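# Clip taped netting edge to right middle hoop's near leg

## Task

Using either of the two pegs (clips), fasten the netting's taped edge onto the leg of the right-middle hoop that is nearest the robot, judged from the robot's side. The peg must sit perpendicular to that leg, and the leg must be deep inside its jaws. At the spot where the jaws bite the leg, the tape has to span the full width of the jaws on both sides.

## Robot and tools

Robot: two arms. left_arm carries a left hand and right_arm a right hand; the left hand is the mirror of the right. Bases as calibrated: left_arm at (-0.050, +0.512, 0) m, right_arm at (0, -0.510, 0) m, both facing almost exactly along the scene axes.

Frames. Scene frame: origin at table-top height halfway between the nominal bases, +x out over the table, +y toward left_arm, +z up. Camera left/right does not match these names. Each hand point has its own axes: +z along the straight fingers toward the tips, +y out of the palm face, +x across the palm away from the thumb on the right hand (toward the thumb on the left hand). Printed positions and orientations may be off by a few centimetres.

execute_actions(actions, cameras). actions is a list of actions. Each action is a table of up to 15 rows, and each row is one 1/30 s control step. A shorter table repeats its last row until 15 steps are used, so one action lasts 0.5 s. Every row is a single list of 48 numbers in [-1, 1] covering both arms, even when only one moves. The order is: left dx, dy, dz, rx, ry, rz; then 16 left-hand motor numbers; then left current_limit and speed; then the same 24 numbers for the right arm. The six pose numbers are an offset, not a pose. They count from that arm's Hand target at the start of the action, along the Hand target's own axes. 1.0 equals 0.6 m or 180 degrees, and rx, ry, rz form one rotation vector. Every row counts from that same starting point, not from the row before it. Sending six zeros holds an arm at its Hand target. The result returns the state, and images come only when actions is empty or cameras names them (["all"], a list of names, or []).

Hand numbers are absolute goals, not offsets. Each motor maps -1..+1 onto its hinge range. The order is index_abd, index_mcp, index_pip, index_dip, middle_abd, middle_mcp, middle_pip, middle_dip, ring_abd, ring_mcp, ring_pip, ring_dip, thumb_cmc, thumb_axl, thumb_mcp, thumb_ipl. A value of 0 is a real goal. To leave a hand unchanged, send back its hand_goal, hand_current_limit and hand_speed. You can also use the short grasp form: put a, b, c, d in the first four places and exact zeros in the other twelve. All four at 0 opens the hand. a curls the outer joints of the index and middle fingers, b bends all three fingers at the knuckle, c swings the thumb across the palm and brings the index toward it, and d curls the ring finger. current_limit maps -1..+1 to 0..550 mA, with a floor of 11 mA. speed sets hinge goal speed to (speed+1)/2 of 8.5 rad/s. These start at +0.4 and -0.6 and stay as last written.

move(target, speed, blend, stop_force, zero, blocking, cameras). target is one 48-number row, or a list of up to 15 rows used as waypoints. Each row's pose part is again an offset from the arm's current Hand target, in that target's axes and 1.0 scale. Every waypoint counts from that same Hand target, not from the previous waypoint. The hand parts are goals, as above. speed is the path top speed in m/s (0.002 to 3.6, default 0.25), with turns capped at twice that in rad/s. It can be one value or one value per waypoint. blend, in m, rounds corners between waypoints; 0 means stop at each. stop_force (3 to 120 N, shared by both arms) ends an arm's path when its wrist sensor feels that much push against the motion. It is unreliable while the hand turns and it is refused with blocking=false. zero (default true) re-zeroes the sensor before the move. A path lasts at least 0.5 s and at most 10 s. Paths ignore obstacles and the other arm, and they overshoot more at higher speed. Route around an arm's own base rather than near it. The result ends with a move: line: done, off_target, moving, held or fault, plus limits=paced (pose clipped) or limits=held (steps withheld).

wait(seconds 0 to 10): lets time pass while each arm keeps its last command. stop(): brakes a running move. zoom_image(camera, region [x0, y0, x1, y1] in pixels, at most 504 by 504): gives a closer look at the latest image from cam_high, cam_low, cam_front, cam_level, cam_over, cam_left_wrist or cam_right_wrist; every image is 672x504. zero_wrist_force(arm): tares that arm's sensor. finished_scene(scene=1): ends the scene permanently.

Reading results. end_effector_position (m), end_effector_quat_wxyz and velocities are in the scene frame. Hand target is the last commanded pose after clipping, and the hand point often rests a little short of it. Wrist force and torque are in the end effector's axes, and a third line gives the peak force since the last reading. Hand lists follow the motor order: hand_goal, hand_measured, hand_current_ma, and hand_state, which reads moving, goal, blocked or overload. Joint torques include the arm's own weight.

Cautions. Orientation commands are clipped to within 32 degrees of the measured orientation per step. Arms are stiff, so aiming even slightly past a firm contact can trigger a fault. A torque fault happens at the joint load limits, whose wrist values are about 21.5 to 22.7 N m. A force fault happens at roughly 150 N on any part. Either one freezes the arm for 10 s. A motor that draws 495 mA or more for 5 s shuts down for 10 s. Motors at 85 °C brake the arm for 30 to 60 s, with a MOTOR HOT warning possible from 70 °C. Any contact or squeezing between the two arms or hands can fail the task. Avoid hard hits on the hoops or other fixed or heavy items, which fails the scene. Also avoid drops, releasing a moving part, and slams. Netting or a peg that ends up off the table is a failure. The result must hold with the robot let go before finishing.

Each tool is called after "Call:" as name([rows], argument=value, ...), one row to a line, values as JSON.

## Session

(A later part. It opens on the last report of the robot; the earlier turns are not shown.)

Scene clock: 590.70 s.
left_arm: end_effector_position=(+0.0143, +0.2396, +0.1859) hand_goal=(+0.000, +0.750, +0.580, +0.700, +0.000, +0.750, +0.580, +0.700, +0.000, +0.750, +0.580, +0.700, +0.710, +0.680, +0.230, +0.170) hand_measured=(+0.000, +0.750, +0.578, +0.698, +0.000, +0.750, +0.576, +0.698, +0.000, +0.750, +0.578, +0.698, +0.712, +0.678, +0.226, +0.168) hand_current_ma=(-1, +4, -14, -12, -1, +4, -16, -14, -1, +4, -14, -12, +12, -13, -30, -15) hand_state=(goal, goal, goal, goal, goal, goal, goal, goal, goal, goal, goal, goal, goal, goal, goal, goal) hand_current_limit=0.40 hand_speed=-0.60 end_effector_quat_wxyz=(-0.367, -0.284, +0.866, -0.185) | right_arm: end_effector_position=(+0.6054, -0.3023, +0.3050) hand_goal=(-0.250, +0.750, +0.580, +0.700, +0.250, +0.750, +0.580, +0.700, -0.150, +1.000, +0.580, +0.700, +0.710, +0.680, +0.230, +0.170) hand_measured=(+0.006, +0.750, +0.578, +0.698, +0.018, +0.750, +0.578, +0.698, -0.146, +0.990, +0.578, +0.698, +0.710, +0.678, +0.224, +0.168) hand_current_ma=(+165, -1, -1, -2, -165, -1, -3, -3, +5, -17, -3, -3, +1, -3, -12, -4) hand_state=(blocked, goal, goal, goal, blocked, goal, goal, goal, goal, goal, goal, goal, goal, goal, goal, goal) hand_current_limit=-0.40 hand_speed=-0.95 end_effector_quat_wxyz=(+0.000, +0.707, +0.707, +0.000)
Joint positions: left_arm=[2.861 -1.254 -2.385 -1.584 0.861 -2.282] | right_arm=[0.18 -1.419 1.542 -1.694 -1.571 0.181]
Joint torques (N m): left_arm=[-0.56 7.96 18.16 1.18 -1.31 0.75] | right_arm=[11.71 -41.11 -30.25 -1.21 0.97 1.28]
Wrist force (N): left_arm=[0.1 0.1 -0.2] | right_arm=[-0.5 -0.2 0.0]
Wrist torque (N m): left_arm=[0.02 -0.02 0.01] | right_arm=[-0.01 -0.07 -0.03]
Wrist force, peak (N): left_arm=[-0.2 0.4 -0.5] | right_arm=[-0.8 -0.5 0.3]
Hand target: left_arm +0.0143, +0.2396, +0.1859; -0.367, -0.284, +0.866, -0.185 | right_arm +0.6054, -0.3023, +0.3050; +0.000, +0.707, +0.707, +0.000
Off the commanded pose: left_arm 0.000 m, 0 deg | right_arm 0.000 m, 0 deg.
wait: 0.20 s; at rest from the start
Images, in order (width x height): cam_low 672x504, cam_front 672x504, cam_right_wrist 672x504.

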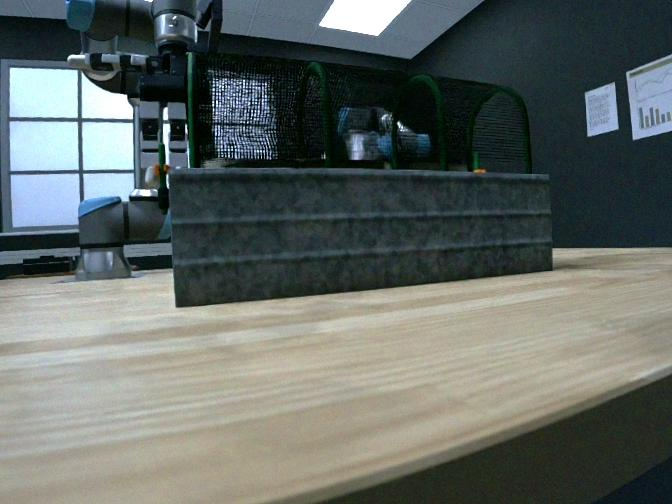

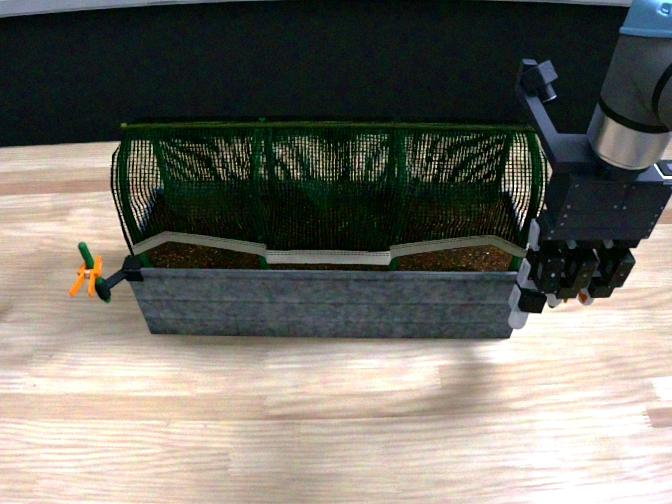

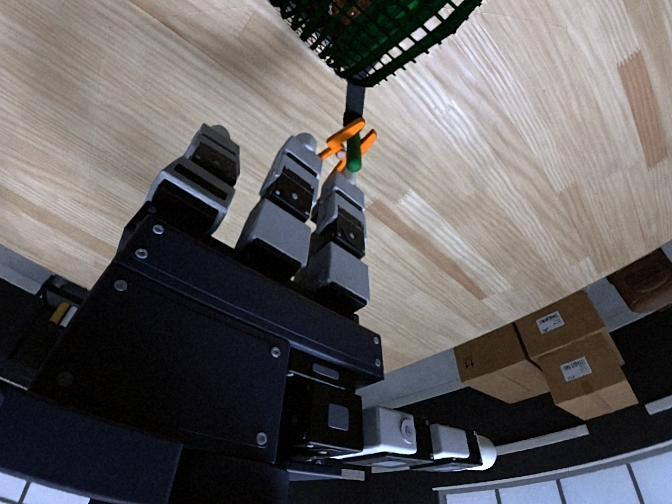

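Call:
move(target=[0,0,0,0,0,0, 0,0,0,0,0,0,0,0,0,0,0,0,0,0,0,0, 0.4,-0.6, 0,0,0,0,0,0, -0.25,0.75,0.58,0.70,0.25,0.75,0.58,0.70,-0.15,1.0,0.58,0.70,0.71,0.68,0.23,0.17, 0.2,-0.95], speed=0.05, cameras=["cam_low","cam_front","cam_right_wrist"])

Call:
zoom_image(camera="cam_right_wrist", region=[270, 90, 390, 190])

Call:
zoom_image(camera="cam_low", region=[135, 140, 195, 190])

Scene clock: 607.33 s.
left_arm: end_effector_position=(+0.0143, +0.2396, +0.1859) hand_goal=(+0.000, +0.750, +0.580, +0.700, +0.000, +0.750, +0.580, +0.700, +0.000, +0.750, +0.580, +0.700, +0.710, +0.680, +0.230, +0.170) hand_measured=(+0.000, +0.750, +0.578, +0.698, +0.000, +0.750, +0.576, +0.698, +0.000, +0.750, +0.578, +0.698, +0.712, +0.678, +0.226, +0.168) hand_current_ma=(-1, +4, -14, -12, -1, +4, -16, -14, -1, +4, -14, -12, +12, -13, -30, -15) hand_state=(goal, goal, goal, goal, goal, goal, goal, goal, goal, goal, goal, goal, goal, goal, goal, goal) hand_current_limit=0.40 hand_speed=-0.60 end_effector_quat_wxyz=(-0.367, -0.284, +0.866, -0.185) | right_arm: end_effector_position=(+0.6054, -0.3023, +0.3050) hand_goal=(-0.250, +0.750, +0.580, +0.700, +0.250, +0.750, +0.580, +0.700, -0.150, +1.000, +0.580, +0.700, +0.710, +0.680, +0.230, +0.170) hand_measured=(+0.004, +0.750, +0.578, +0.698, +0.020, +0.750, +0.578, +0.698, -0.146, +0.990, +0.578, +0.698, +0.710, +0.678, +0.224, +0.168) hand_current_ma=(+329, -1, -1, -2, -330, -1, -3, -3, +5, -17, -3, -3, +1, -3, -12, -4) hand_state=(blocked, goal, goal, goal, blocked, goal, goal, goal, goal, goal, goal, goal, goal, goal, goal, goal) hand_current_limit=0.20 hand_speed=-0.95 end_effector_quat_wxyz=(+0.000, +0.707, +0.707, +0.000)
Joint positions: left_arm=[2.861 -1.254 -2.385 -1.584 0.861 -2.282] | right_arm=[0.18 -1.419 1.542 -1.694 -1.571 0.181]
Joint torques (N m): left_arm=[-0.71 7.01 19.05 1.07 -1.42 0.88] | right_arm=[10.77 -40.66 -31.42 -1.55 1.07 1.17]
Wrist force (N): left_arm=[-0.1 0.2 0.1] | right_arm=[-0.6 -0.3 0.0]
Wrist torque (N m): left_arm=[0.01 0.01 -0.02] | right_arm=[0.00 -0.06 -0.04]
Wrist force, peak (N): left_arm=[-0.4 0.1 -0.3] | right_arm=[-0.8 -0.4 0.4]
Hand target: left_arm +0.0143, +0.2396, +0.1859; -0.367, -0.284, +0.866, -0.185 | right_arm +0.6054, -0.3023, +0.3050; +0.000, +0.707, +0.707, +0.000
Off the commanded pose: left_arm 0.000 m, 0 deg | right_arm 0.000 m, 0 deg.
move: done
Images, in order (width x height): cam_low 672x504, cam_front 672x504, cam_right_wrist 672x504.

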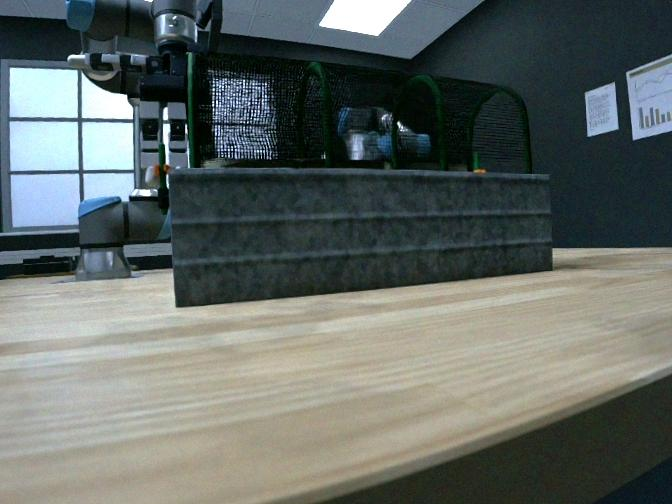

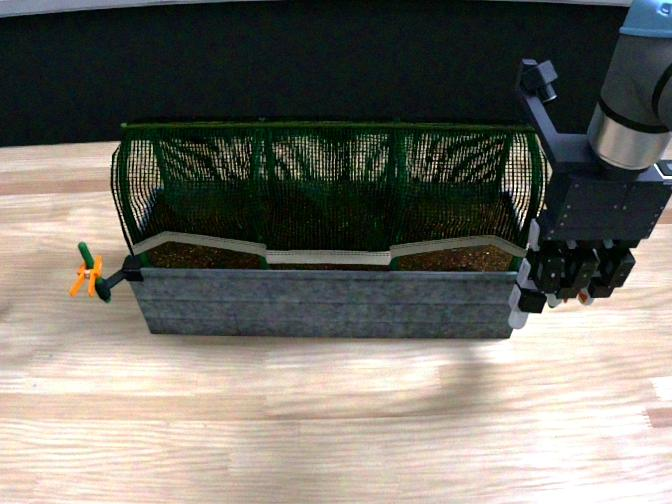

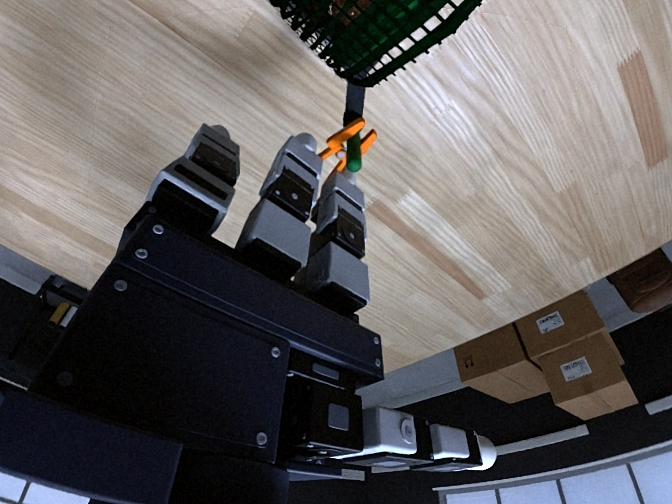

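Scaled by 4.200 from the camera's 672x504 image, which has a finer 960x720 frame.

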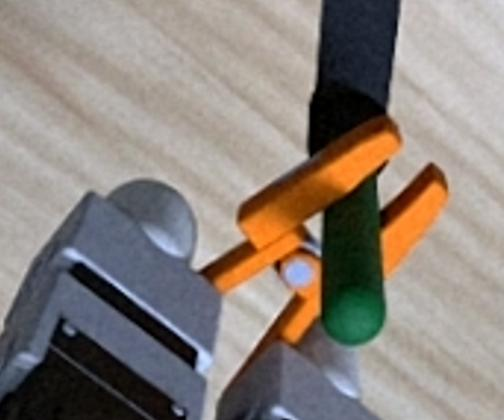

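Scaled by 8.400 from the camera's 672x504 image, which has a finer 960x720 frame.

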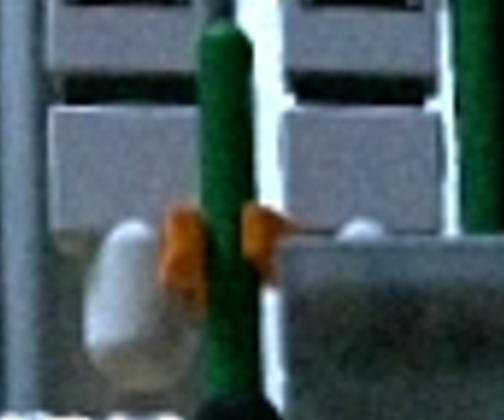

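Call:
move(target=[0,0,0,0,0,0, 0,0,0,0,0,0,0,0,0,0,0,0,0,0,0,0, 0.4,-0.6, 0,0,0,0,0,0, -0.25,0.75,0.58,0.70,0.25,0.75,0.58,0.70,-0.15,1.0,0.58,0.70,0.71,0.68,0.23,0.17, 0.78,-0.95], speed=0.05, cameras=["cam_low","cam_front","cam_right_wrist","cam_high"])

Call:
zoom_image(camera="cam_right_wrist", region=[270, 90, 390, 190])

Call:
zoom_image(camera="cam_high", region=[190, 310, 270, 380])

Scene clock: 619.90 s.
left_arm: end_effector_position=(+0.0143, +0.2396, +0.1859) hand_goal=(+0.000, +0.750, +0.580, +0.700, +0.000, +0.750, +0.580, +0.700, +0.000, +0.750, +0.580, +0.700, +0.710, +0.680, +0.230, +0.170) hand_measured=(+0.000, +0.750, +0.578, +0.698, +0.000, +0.750, +0.576, +0.698, +0.000, +0.750, +0.578, +0.698, +0.712, +0.678, +0.226, +0.168) hand_current_ma=(-1, +4, -14, -12, -1, +4, -16, -14, -1, +4, -14, -12, +12, -13, -30, -15) hand_state=(goal, goal, goal, goal, goal, goal, goal, goal, goal, goal, goal, goal, goal, goal, goal, goal) hand_current_limit=0.40 hand_speed=-0.60 end_effector_quat_wxyz=(-0.367, -0.284, +0.866, -0.185) | right_arm: end_effector_position=(+0.6054, -0.3023, +0.3050) hand_goal=(-0.250, +0.750, +0.580, +0.700, +0.250, +0.750, +0.580, +0.700, -0.150, +1.000, +0.580, +0.700, +0.710, +0.680, +0.230, +0.170) hand_measured=(+0.000, +0.750, +0.578, +0.698, +0.024, +0.750, +0.578, +0.698, -0.146, +0.990, +0.578, +0.698, +0.710, +0.678, +0.224, +0.168) hand_current_ma=(+489, -1, -1, -2, -489, -1, -3, -3, +5, -17, -3, -3, +1, -3, -12, -4) hand_state=(blocked, goal, goal, goal, blocked, goal, goal, goal, goal, goal, goal, goal, goal, goal, goal, goal) hand_current_limit=0.78 hand_speed=-0.95 end_effector_quat_wxyz=(+0.000, +0.707, +0.707, +0.000)
Joint positions: left_arm=[2.861 -1.254 -2.385 -1.584 0.861 -2.282] | right_arm=[0.18 -1.419 1.542 -1.694 -1.571 0.181]
Joint torques (N m): left_arm=[-0.38 8.5 18.84 1.37 -1.45 1.15] | right_arm=[9.16 -41.23 -31.06 -1.39 0.94 1.12]
Wrist force (N): left_arm=[-0.1 -0.1 -0.1] | right_arm=[-0.7 -0.5 0.4]
Wrist torque (N m): left_arm=[-0.01 0.01 0.00] | right_arm=[-0.04 -0.10 -0.05]
Wrist force, peak (N): left_arm=[-0.1 0.1 -0.5] | right_arm=[-1.0 -0.7 0.2]
Hand target: left_arm +0.0143, +0.2396, +0.1859; -0.367, -0.284, +0.866, -0.185 | right_arm +0.6054, -0.3023, +0.3050; +0.000, +0.707, +0.707, +0.000
Off the commanded pose: left_arm 0.000 m, 0 deg | right_arm 0.000 m, 0 deg.
move: done
Images, in order (width x height): cam_high 672x504, cam_low 672x504, cam_front 672x504, cam_right_wrist 672x504.

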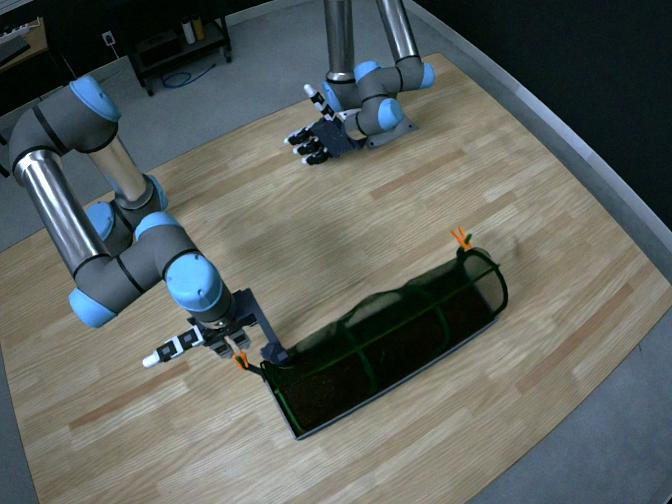

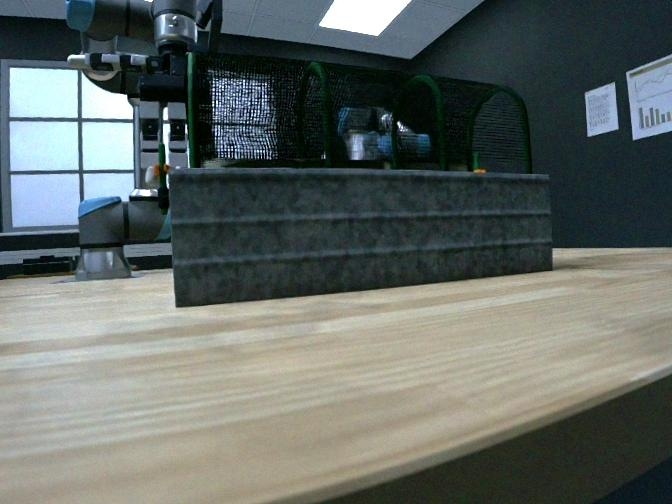

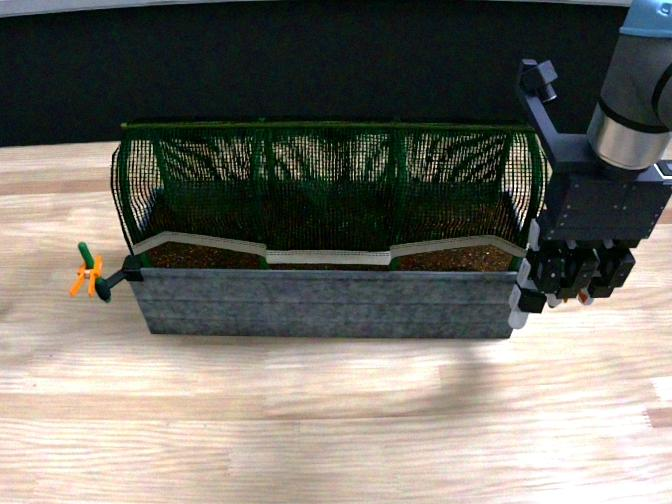

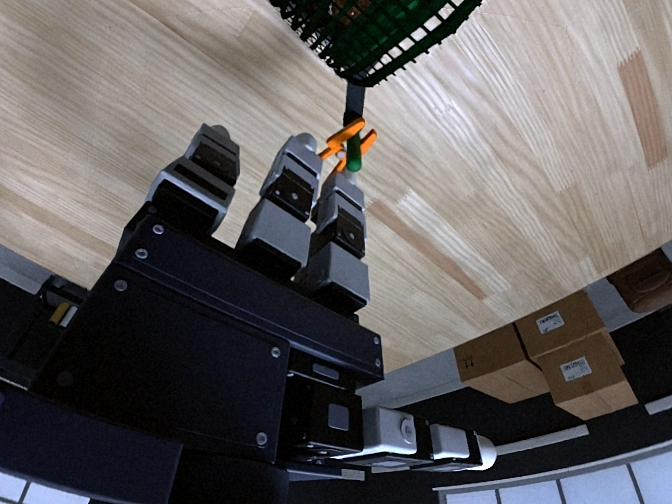

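Scaled by 4.200 from the camera's 672x504 image, which has a finer 960x720 frame.

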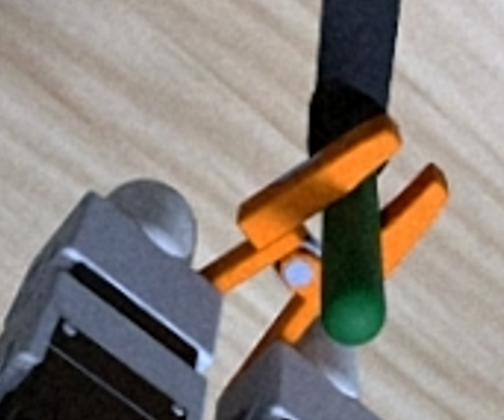

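Scaled by 6.300 from the camera's 672x504 image, which has a finer 960x720 frame.

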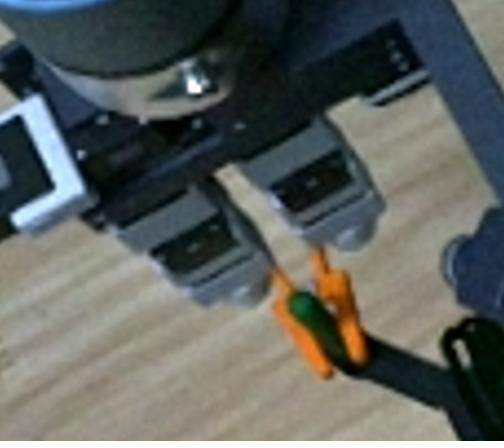

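Call:
move([
  [0,0,0,0,0,0, 0,0,0,0,0,0,0,0,0,0,0,0,0,0,0,0, 0.4,-0.6, 0,0,0,0,0,0, 0.14,0.75,0.58,0.70,-0.14,0.75,0.58,0.70,-0.15,1.0,0.58,0.70,0.71,0.68,0.23,0.17, 0.4,-0.9],
  [0,0,0,0,0,0, 0,0,0,0,0,0,0,0,0,0,0,0,0,0,0,0, 0.4,-0.6, 0,-0.1167,0,0,0,0, 0.14,0.75,0.58,0.70,-0.14,0.75,0.58,0.70,-0.15,1.0,0.58,0.70,0.71,0.68,0.23,0.17, 0.4,-0.9],
  [0,0,0,0,0,0, 0,0,0,0,0,0,0,0,0,0,0,0,0,0,0,0, 0.4,-0.6, -0.0017,-0.1812,0.0168,-0.1611,0,0, 0.31,0.75,1.0,0.70,-0.31,0.75,1.0,0.70,-0.35,1.0,1.0,0.70,0.71,0.68,0.23,0.17, 0.4,-0.6],
], speed=0.12, cameras=["cam_high","cam_low","cam_front","cam_over","cam_right_wrist"])

Call:
zoom_image(camera="cam_right_wrist", region=[200, 40, 440, 220])

Call:
zoom_image(camera="cam_low", region=[120, 100, 220, 220])

Call:
zoom_image(camera="cam_front", region=[512, 220, 672, 380])

Call:
zoom_image(camera="cam_high", region=[170, 290, 290, 390])

Scene clock: 742.90 s.
left_arm: end_effector_position=(+0.0143, +0.2396, +0.1859) hand_goal=(+0.000, +0.750, +0.580, +0.700, +0.000, +0.750, +0.580, +0.700, +0.000, +0.750, +0.580, +0.700, +0.710, +0.680, +0.230, +0.170) hand_measured=(+0.000, +0.750, +0.578, +0.698, +0.000, +0.750, +0.576, +0.698, +0.000, +0.750, +0.578, +0.698, +0.712, +0.678, +0.226, +0.168) hand_current_ma=(-1, +4, -14, -12, -1, +4, -16, -14, -1, +4, -14, -12, +12, -13, -30, -15) hand_state=(goal, goal, goal, goal, goal, goal, goal, goal, goal, goal, goal, goal, goal, goal, goal, goal) hand_current_limit=0.40 hand_speed=-0.60 end_effector_quat_wxyz=(-0.367, -0.284, +0.866, -0.185) | right_arm: end_effector_position=(+0.4967, -0.3033, +0.2949) hand_goal=(+0.310, +0.750, +1.000, +0.700, -0.310, +0.750, +1.000, +0.700, -0.350, +1.000, +1.000, +0.700, +0.710, +0.680, +0.230, +0.170) hand_measured=(+0.304, +0.752, +0.998, +0.698, -0.304, +0.752, +0.996, +0.698, -0.344, +0.998, +0.994, +0.698, +0.712, +0.678, +0.224, +0.168) hand_current_ma=(-7, +1, -3, -2, +8, +1, -4, -3, +8, -3, -7, -3, +3, -3, -12, -4) hand_state=(goal, goal, goal, goal, goal, goal, goal, goal, goal, goal, goal, goal, goal, goal, goal, goal) hand_current_limit=0.40 hand_speed=-0.60 end_effector_quat_wxyz=(+0.177, +0.685, +0.684, +0.177)
Joint positions: left_arm=[2.861 -1.254 -2.385 -1.584 0.861 -2.282] | right_arm=[0.283 -1.753 2.21 -2.517 -1.707 0.25]
Joint torques (N m): left_arm=[-0.49 8.24 18.25 1.27 -1.33 1.17] | right_arm=[-8.86 -4.84 -30.83 -5.38 0.82 -1.34]
Wrist force (N): left_arm=[0.1 0.1 -0.1] | right_arm=[0.4 0.3 0.2]
Wrist torque (N m): left_arm=[0.01 -0.01 0.01] | right_arm=[-0.06 -0.09 -0.20]
Wrist force, peak (N): left_arm=[-0.5 0.2 -0.3] | right_arm=[-0.3 -1.7 0.1]
Hand target: left_arm +0.0143, +0.2396, +0.1859; -0.367, -0.284, +0.866, -0.185 | right_arm +0.4967, -0.3033, +0.2949; +0.177, +0.685, +0.684, +0.177
Off the commanded pose: left_arm 0.000 m, 0 deg | right_arm 0.000 m, 0 deg.
move: done
Images, in order (width x height): cam_high 672x504, cam_low 672x504, cam_front 672x504, cam_over 672x504, cam_right_wrist 672x504.

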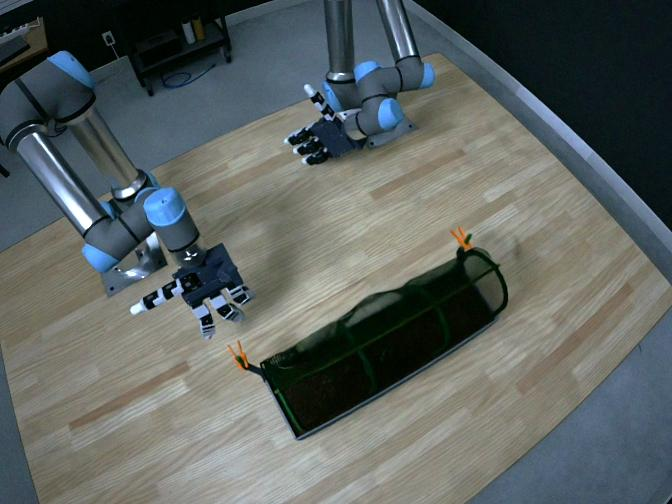

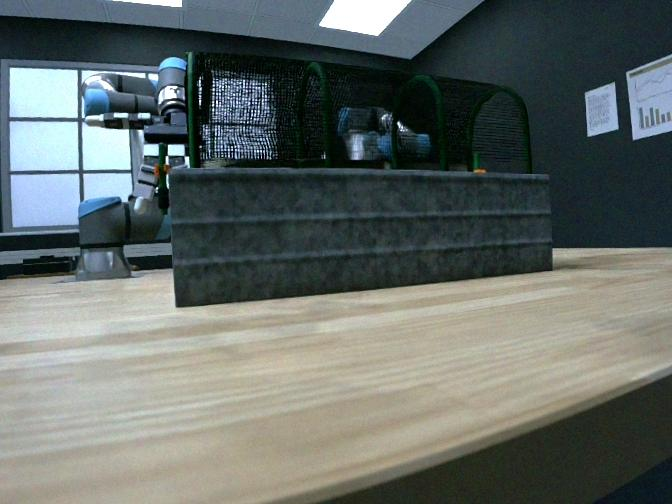

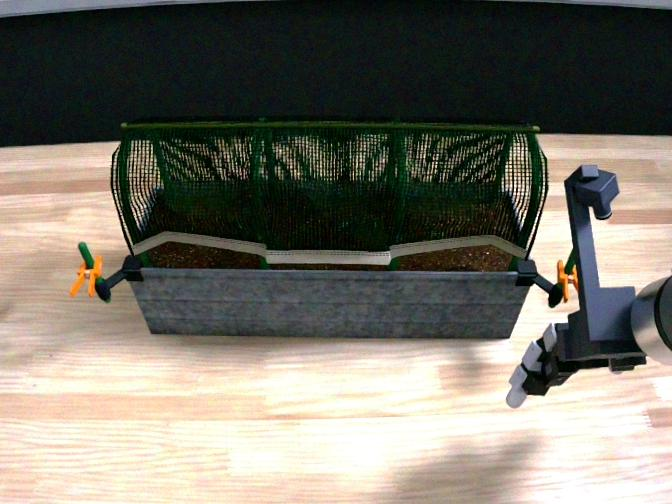

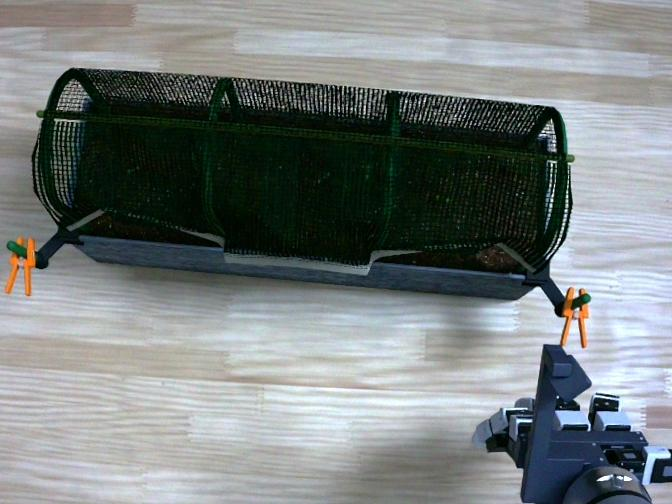

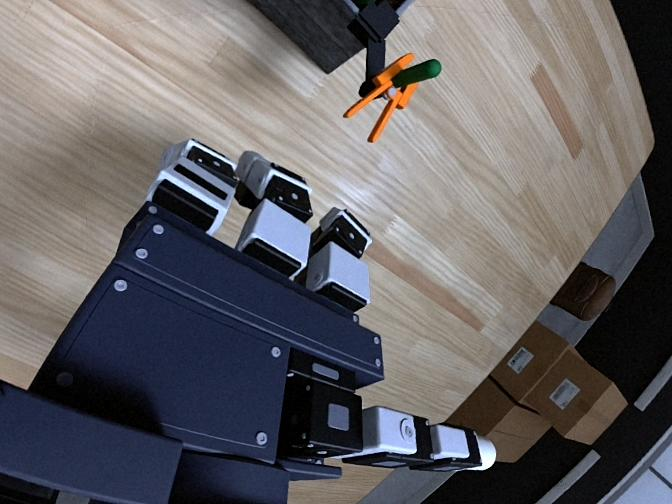

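Scaled by 2.100 from the camera's 672x504 image, which has a finer 960x720 frame.

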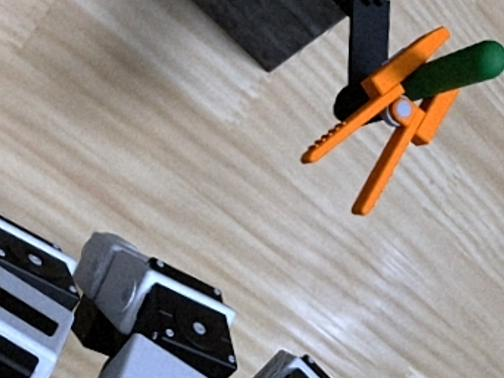

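Scaled by 4.200 from the camera's 672x504 image, which has a finer 960x720 frame.

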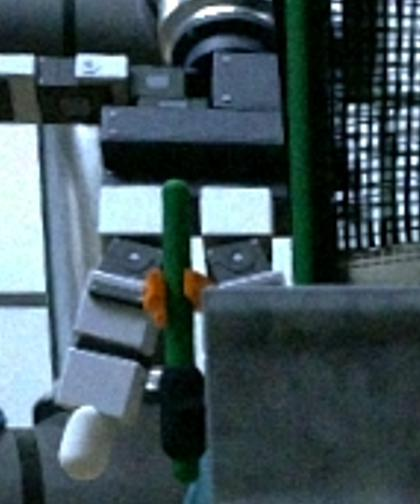

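Scaled by 3.150 from the camera's 672x504 image, which has a finer 960x720 frame.

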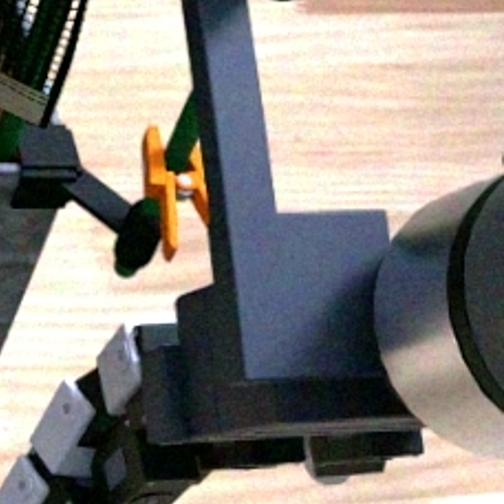

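Scaled by 4.200 from the camera's 672x504 image, which has a finer 960x720 frame.

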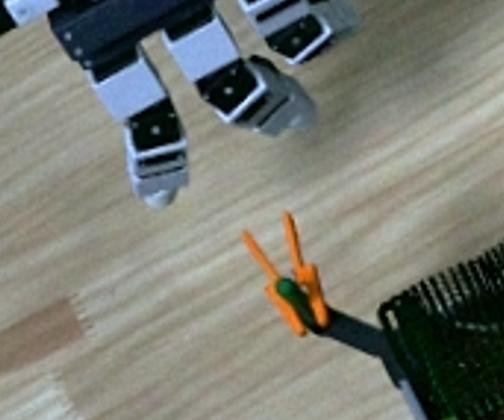

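Call:
move(target=[0,0,0,0,0,0, 0,0,0,0,0,0,0,0,0,0,0,0,0,0,0,0, 0.4,-0.6, 0,0.0875,0.0485,0,0,0, 0.31,0.75,1.0,0.70,-0.31,0.75,1.0,0.70,-0.35,1.0,1.0,0.70,0.71,0.68,0.23,0.17, 0.4,-0.6], speed=0.1, cameras=["cam_high","cam_low","cam_front","cam_over","cam_right_wrist"])

Call:
zoom_image(camera="cam_right_wrist", region=[220, 80, 400, 230])

Call:
zoom_image(camera="cam_low", region=[130, 120, 210, 200])

Call:
zoom_image(camera="cam_front", region=[510, 220, 640, 350])

Call:
zoom_image(camera="cam_high", region=[180, 300, 280, 390])

Call:
zoom_image(camera="cam_over", region=[480, 260, 640, 420])

Scene clock: 762.40 s.
left_arm: end_effector_position=(+0.0143, +0.2396, +0.1859) hand_goal=(+0.000, +0.750, +0.580, +0.700, +0.000, +0.750, +0.580, +0.700, +0.000, +0.750, +0.580, +0.700, +0.710, +0.680, +0.230, +0.170) hand_measured=(+0.000, +0.750, +0.578, +0.698, +0.000, +0.750, +0.576, +0.698, +0.000, +0.750, +0.578, +0.698, +0.712, +0.678, +0.226, +0.168) hand_current_ma=(-1, +4, -14, -12, -1, +4, -16, -14, -1, +4, -14, -12, +12, -13, -30, -15) hand_state=(goal, goal, goal, goal, goal, goal, goal, goal, goal, goal, goal, goal, goal, goal, goal, goal) hand_current_limit=0.40 hand_speed=-0.60 end_effector_quat_wxyz=(-0.367, -0.284, +0.866, -0.185) | right_arm: end_effector_position=(+0.5568, -0.3034, +0.2950) hand_goal=(+0.310, +0.750, +1.000, +0.700, -0.310, +0.750, +1.000, +0.700, -0.350, +1.000, +1.000, +0.700, +0.710, +0.680, +0.230, +0.170) hand_measured=(+0.306, +0.752, +0.998, +0.698, -0.306, +0.752, +0.996, +0.698, -0.344, +0.998, +0.996, +0.698, +0.712, +0.678, +0.224, +0.168) hand_current_ma=(-6, +1, -3, -2, +5, +2, -4, -3, +7, -2, -7, -3, +3, -3, -12, -4) hand_state=(goal, goal, goal, goal, goal, goal, goal, goal, goal, goal, goal, goal, goal, goal, goal, goal) hand_current_limit=0.40 hand_speed=-0.60 end_effector_quat_wxyz=(+0.177, +0.685, +0.684, +0.177)
Joint positions: left_arm=[2.861 -1.254 -2.385 -1.584 0.861 -2.282] | right_arm=[0.243 -1.62 2.096 -2.541 -1.688 0.214]
Joint torques (N m): left_arm=[0.09 8.42 17.83 1.4 -1.46 1.27] | right_arm=[10.11 -22.79 -10.17 -1.39 -0.79 1.22]
Wrist force (N): left_arm=[-0.2 0.3 -0.4] | right_arm=[0.2 0.2 0.1]
Wrist torque (N m): left_arm=[0.07 0.01 -0.01] | right_arm=[-0.07 -0.06 -0.06]
Wrist force, peak (N): left_arm=[0.0 0.0 -0.7] | right_arm=[1.4 0.1 -0.3]
Hand target: left_arm +0.0143, +0.2396, +0.1859; -0.367, -0.284, +0.866, -0.185 | right_arm +0.5567, -0.3033, +0.2949; +0.177, +0.685, +0.684, +0.177
Off the commanded pose: left_arm 0.000 m, 0 deg | right_arm 0.000 m, 0 deg.
move: done
Images, in order (width x height): cam_high 672x504, cam_low 672x504, cam_front 672x504, cam_over 672x504, cam_right_wrist 672x504.

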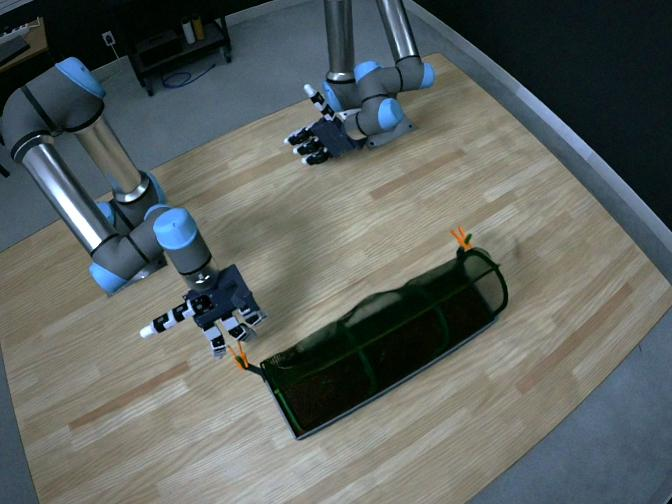

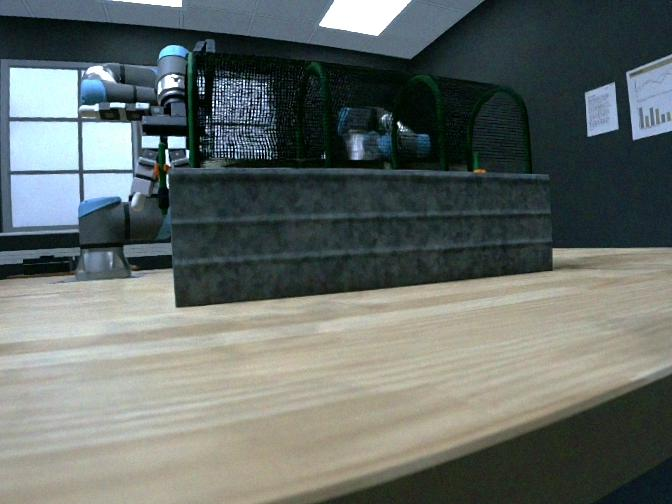

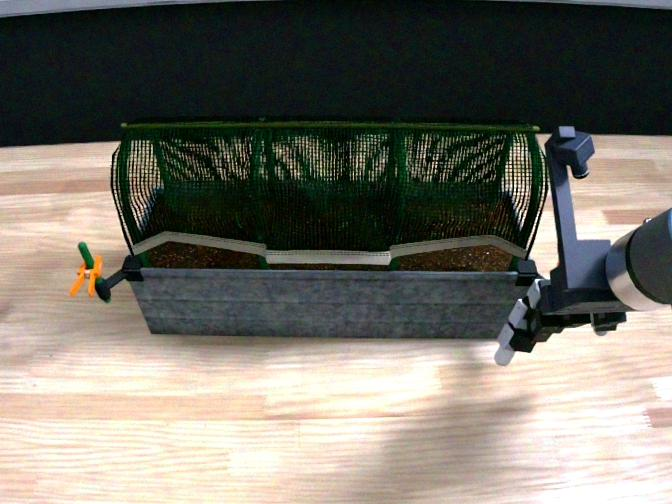

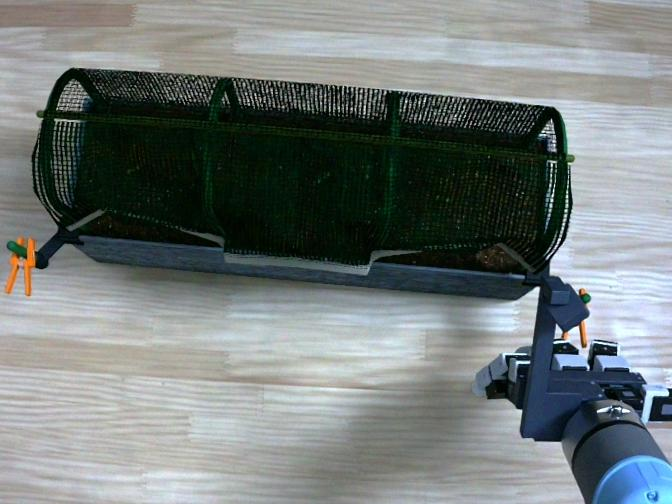

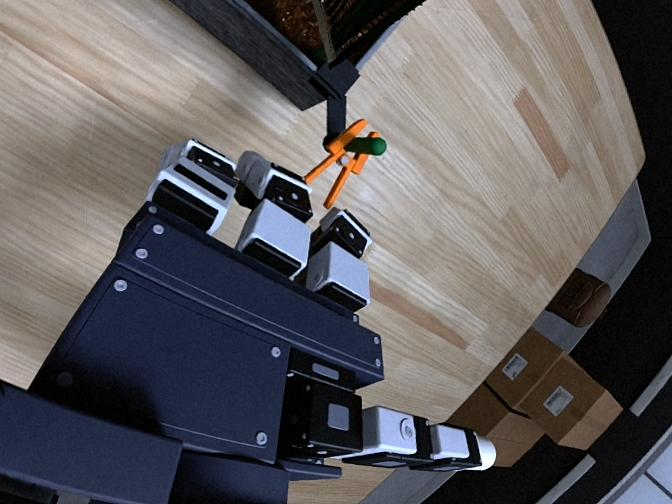

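Scaled by 2.800 from the camera's 672x504 image, which has a finer 960x720 frame.

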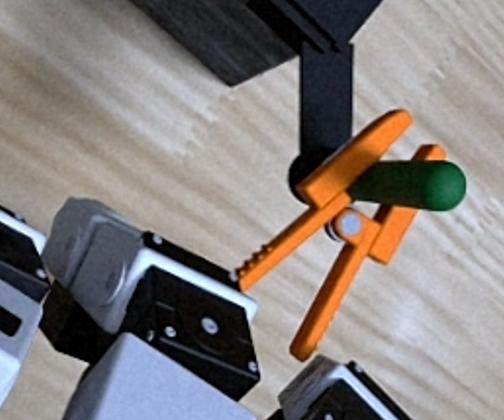

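Scaled by 6.300 from the camera's 672x504 image, which has a finer 960x720 frame.

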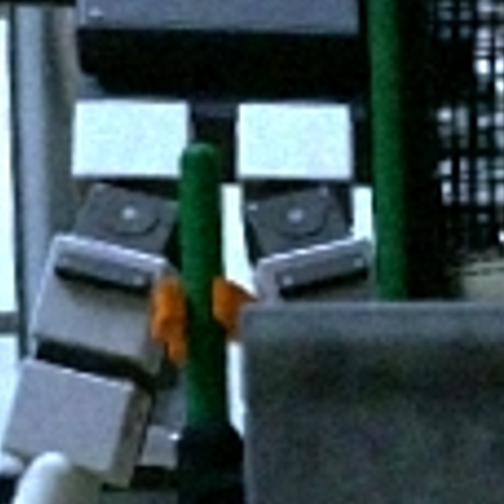

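Scaled by 3.877 from the camera's 672x504 image, which has a finer 960x720 frame.

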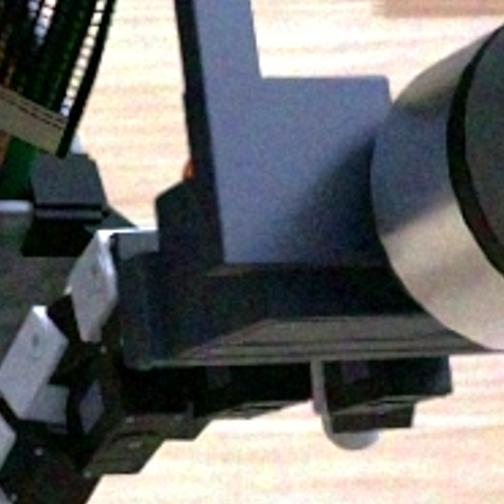

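Scaled by 5.040 from the camera's 672x504 image, which has a finer 960x720 frame.

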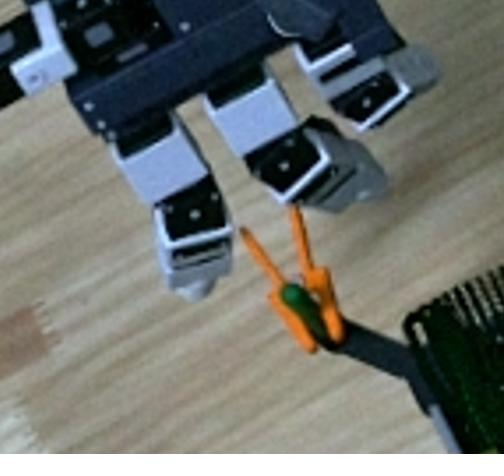

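Scaled by 3.150 from the camera's 672x504 image, which has a finer 960x720 frame.

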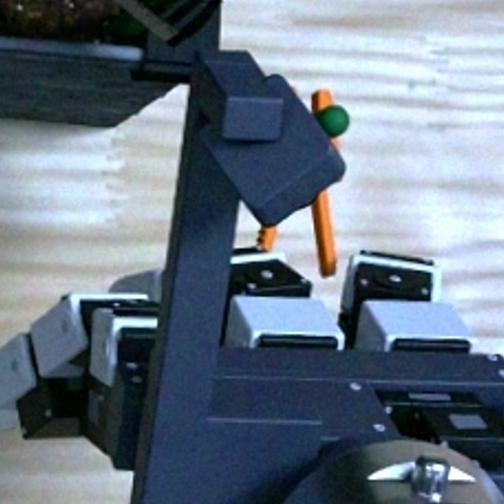

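Call:
move(target=[0,0,0,0,0,0, 0,0,0,0,0,0,0,0,0,0,0,0,0,0,0,0, 0.4,-0.6, -0.0020,0.0292,0.0162,0,0,0, 0.31,0.75,1.0,0.70,-0.31,0.75,1.0,0.70,-0.35,1.0,1.0,0.70,0.71,0.68,0.23,0.17, 0.4,-0.6], speed=0.04, stop_force=5, cameras=["cam_high","cam_low","cam_over","cam_right_wrist"])

Call:
zoom_image(camera="cam_right_wrist", region=[220, 80, 400, 230])

Call:
zoom_image(camera="cam_low", region=[130, 120, 210, 200])

Call:
zoom_image(camera="cam_high", region=[180, 300, 280, 390])

Call:
zoom_image(camera="cam_over", region=[480, 260, 640, 420])

Scene clock: 798.80 s.
left_arm: end_effector_position=(+0.0143, +0.2396, +0.1859) hand_goal=(+0.000, +0.750, +0.580, +0.700, +0.000, +0.750, +0.580, +0.700, +0.000, +0.750, +0.580, +0.700, +0.710, +0.680, +0.230, +0.170) hand_measured=(+0.000, +0.750, +0.578, +0.698, +0.000, +0.750, +0.576, +0.698, +0.000, +0.750, +0.578, +0.698, +0.712, +0.678, +0.226, +0.168) hand_current_ma=(-1, +4, -14, -12, -1, +4, -16, -14, -1, +4, -14, -12, +12, -13, -30, -15) hand_state=(goal, goal, goal, goal, goal, goal, goal, goal, goal, goal, goal, goal, goal, goal, goal, goal) hand_current_limit=0.40 hand_speed=-0.60 end_effector_quat_wxyz=(-0.367, -0.284, +0.866, -0.185) | right_arm: end_effector_position=(+0.5768, -0.3045, +0.2949) hand_goal=(+0.310, +0.750, +1.000, +0.700, -0.310, +0.750, +1.000, +0.700, -0.350, +1.000, +1.000, +0.700, +0.710, +0.680, +0.230, +0.170) hand_measured=(+0.306, +0.754, +0.998, +0.698, -0.308, +0.752, +0.998, +0.698, -0.344, +0.998, +0.996, +0.698, +0.712, +0.678, +0.224, +0.168) hand_current_ma=(-6, +4, -3, -2, +2, +3, -3, -3, +7, -2, -7, -3, +3, -3, -12, -4) hand_state=(goal, goal, goal, goal, goal, goal, goal, goal, goal, goal, goal, goal, goal, goal, goal, goal) hand_current_limit=0.40 hand_speed=-0.60 end_effector_quat_wxyz=(+0.177, +0.685, +0.684, +0.177)
Joint positions: left_arm=[2.861 -1.254 -2.385 -1.584 0.861 -2.282] | right_arm=[0.229 -1.578 2.056 -2.544 -1.681 0.202]
Joint torques (N m): left_arm=[-1.43 9.5 18.12 1.22 -1.52 1.34] | right_arm=[11.58 -31.17 -8 -2.36 -0.74 1.06]
Wrist force (N): left_arm=[-0.3 0.0 -0.2] | right_arm=[0.4 0.2 -0.2]
Wrist torque (N m): left_arm=[0.01 0.03 -0.02] | right_arm=[-0.07 -0.08 -0.05]
Wrist force, peak (N): left_arm=[0.1 -0.2 -0.5] | right_arm=[0.9 -0.1 -0.6]
Hand target: left_arm +0.0143, +0.2396, +0.1859; -0.367, -0.284, +0.866, -0.185 | right_arm +0.5768, -0.3045, +0.2949; +0.177, +0.685, +0.684, +0.177
Off the commanded pose: left_arm 0.000 m, 0 deg | right_arm 0.000 m, 0 deg.
move: done
Images, in order (width x height): cam_high 672x504, cam_low 672x504, cam_over 672x504, cam_right_wrist 672x504.

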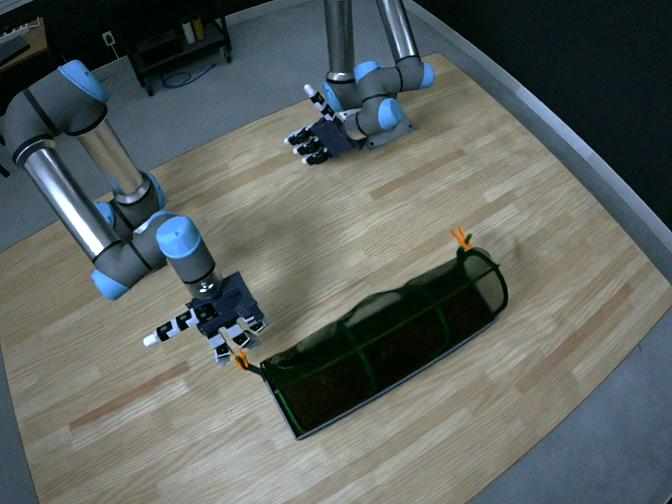

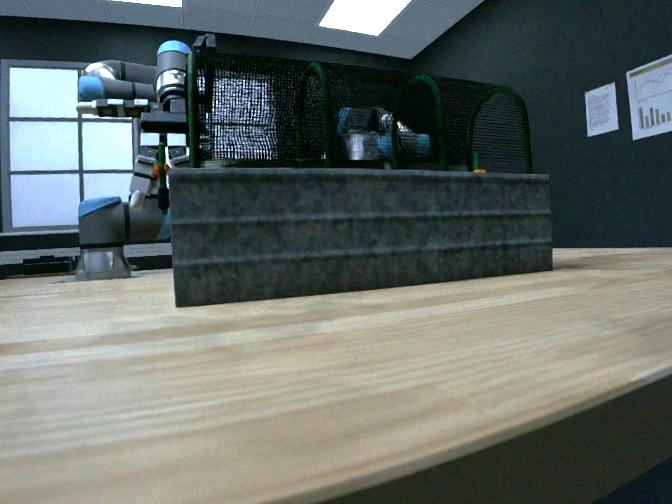

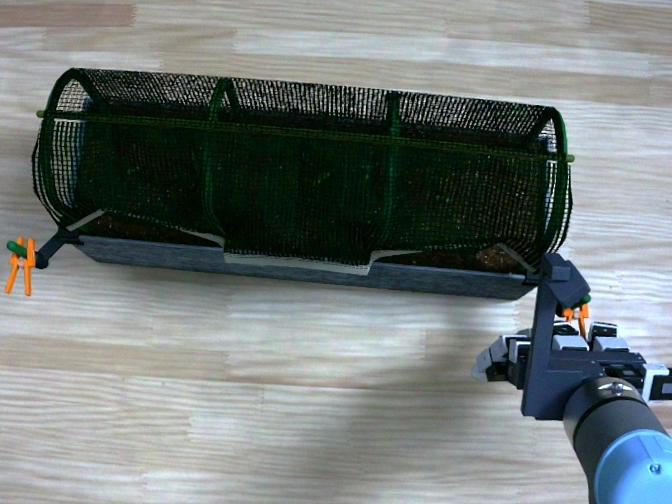

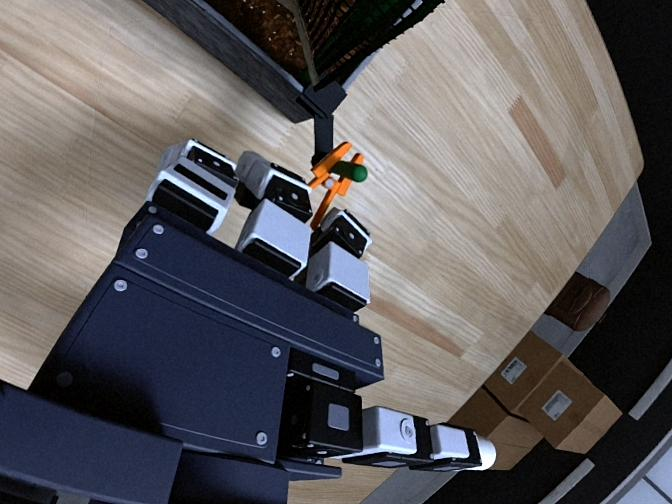

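Scaled by 2.800 from the camera's 672x504 image, which has a finer 960x720 frame.

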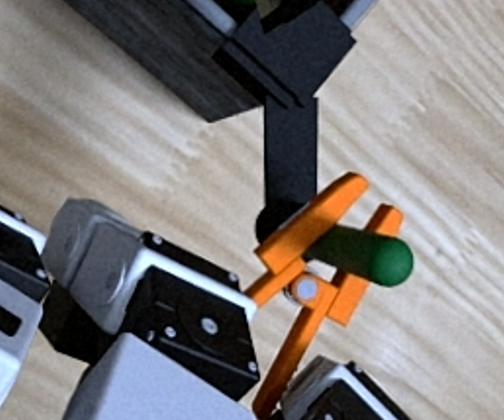

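Scaled by 6.300 from the camera's 672x504 image, which has a finer 960x720 frame.

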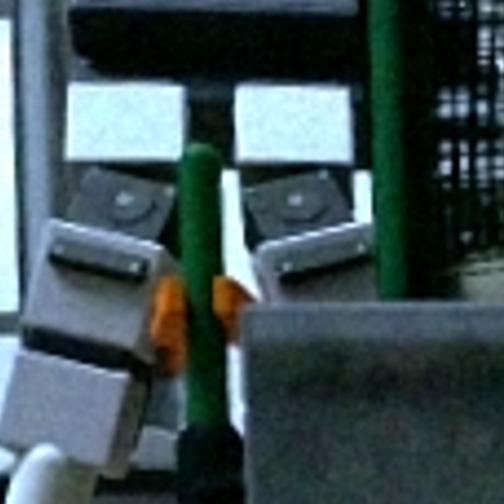

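Scaled by 5.040 from the camera's 672x504 image, which has a finer 960x720 frame.

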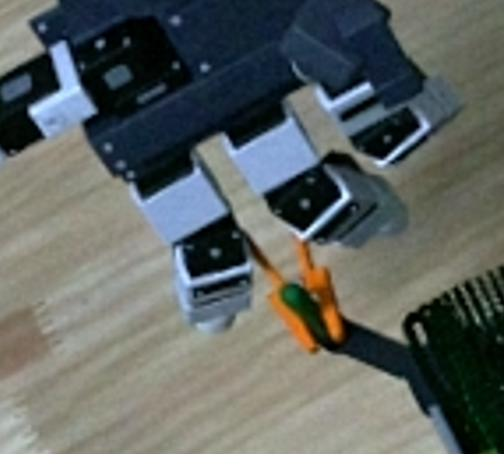

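Scaled by 3.150 from the camera's 672x504 image, which has a finer 960x720 frame.

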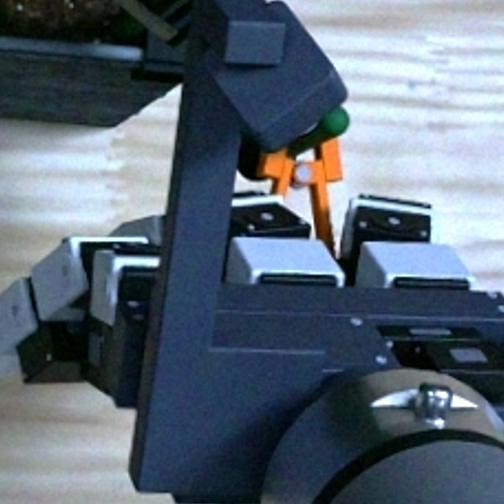

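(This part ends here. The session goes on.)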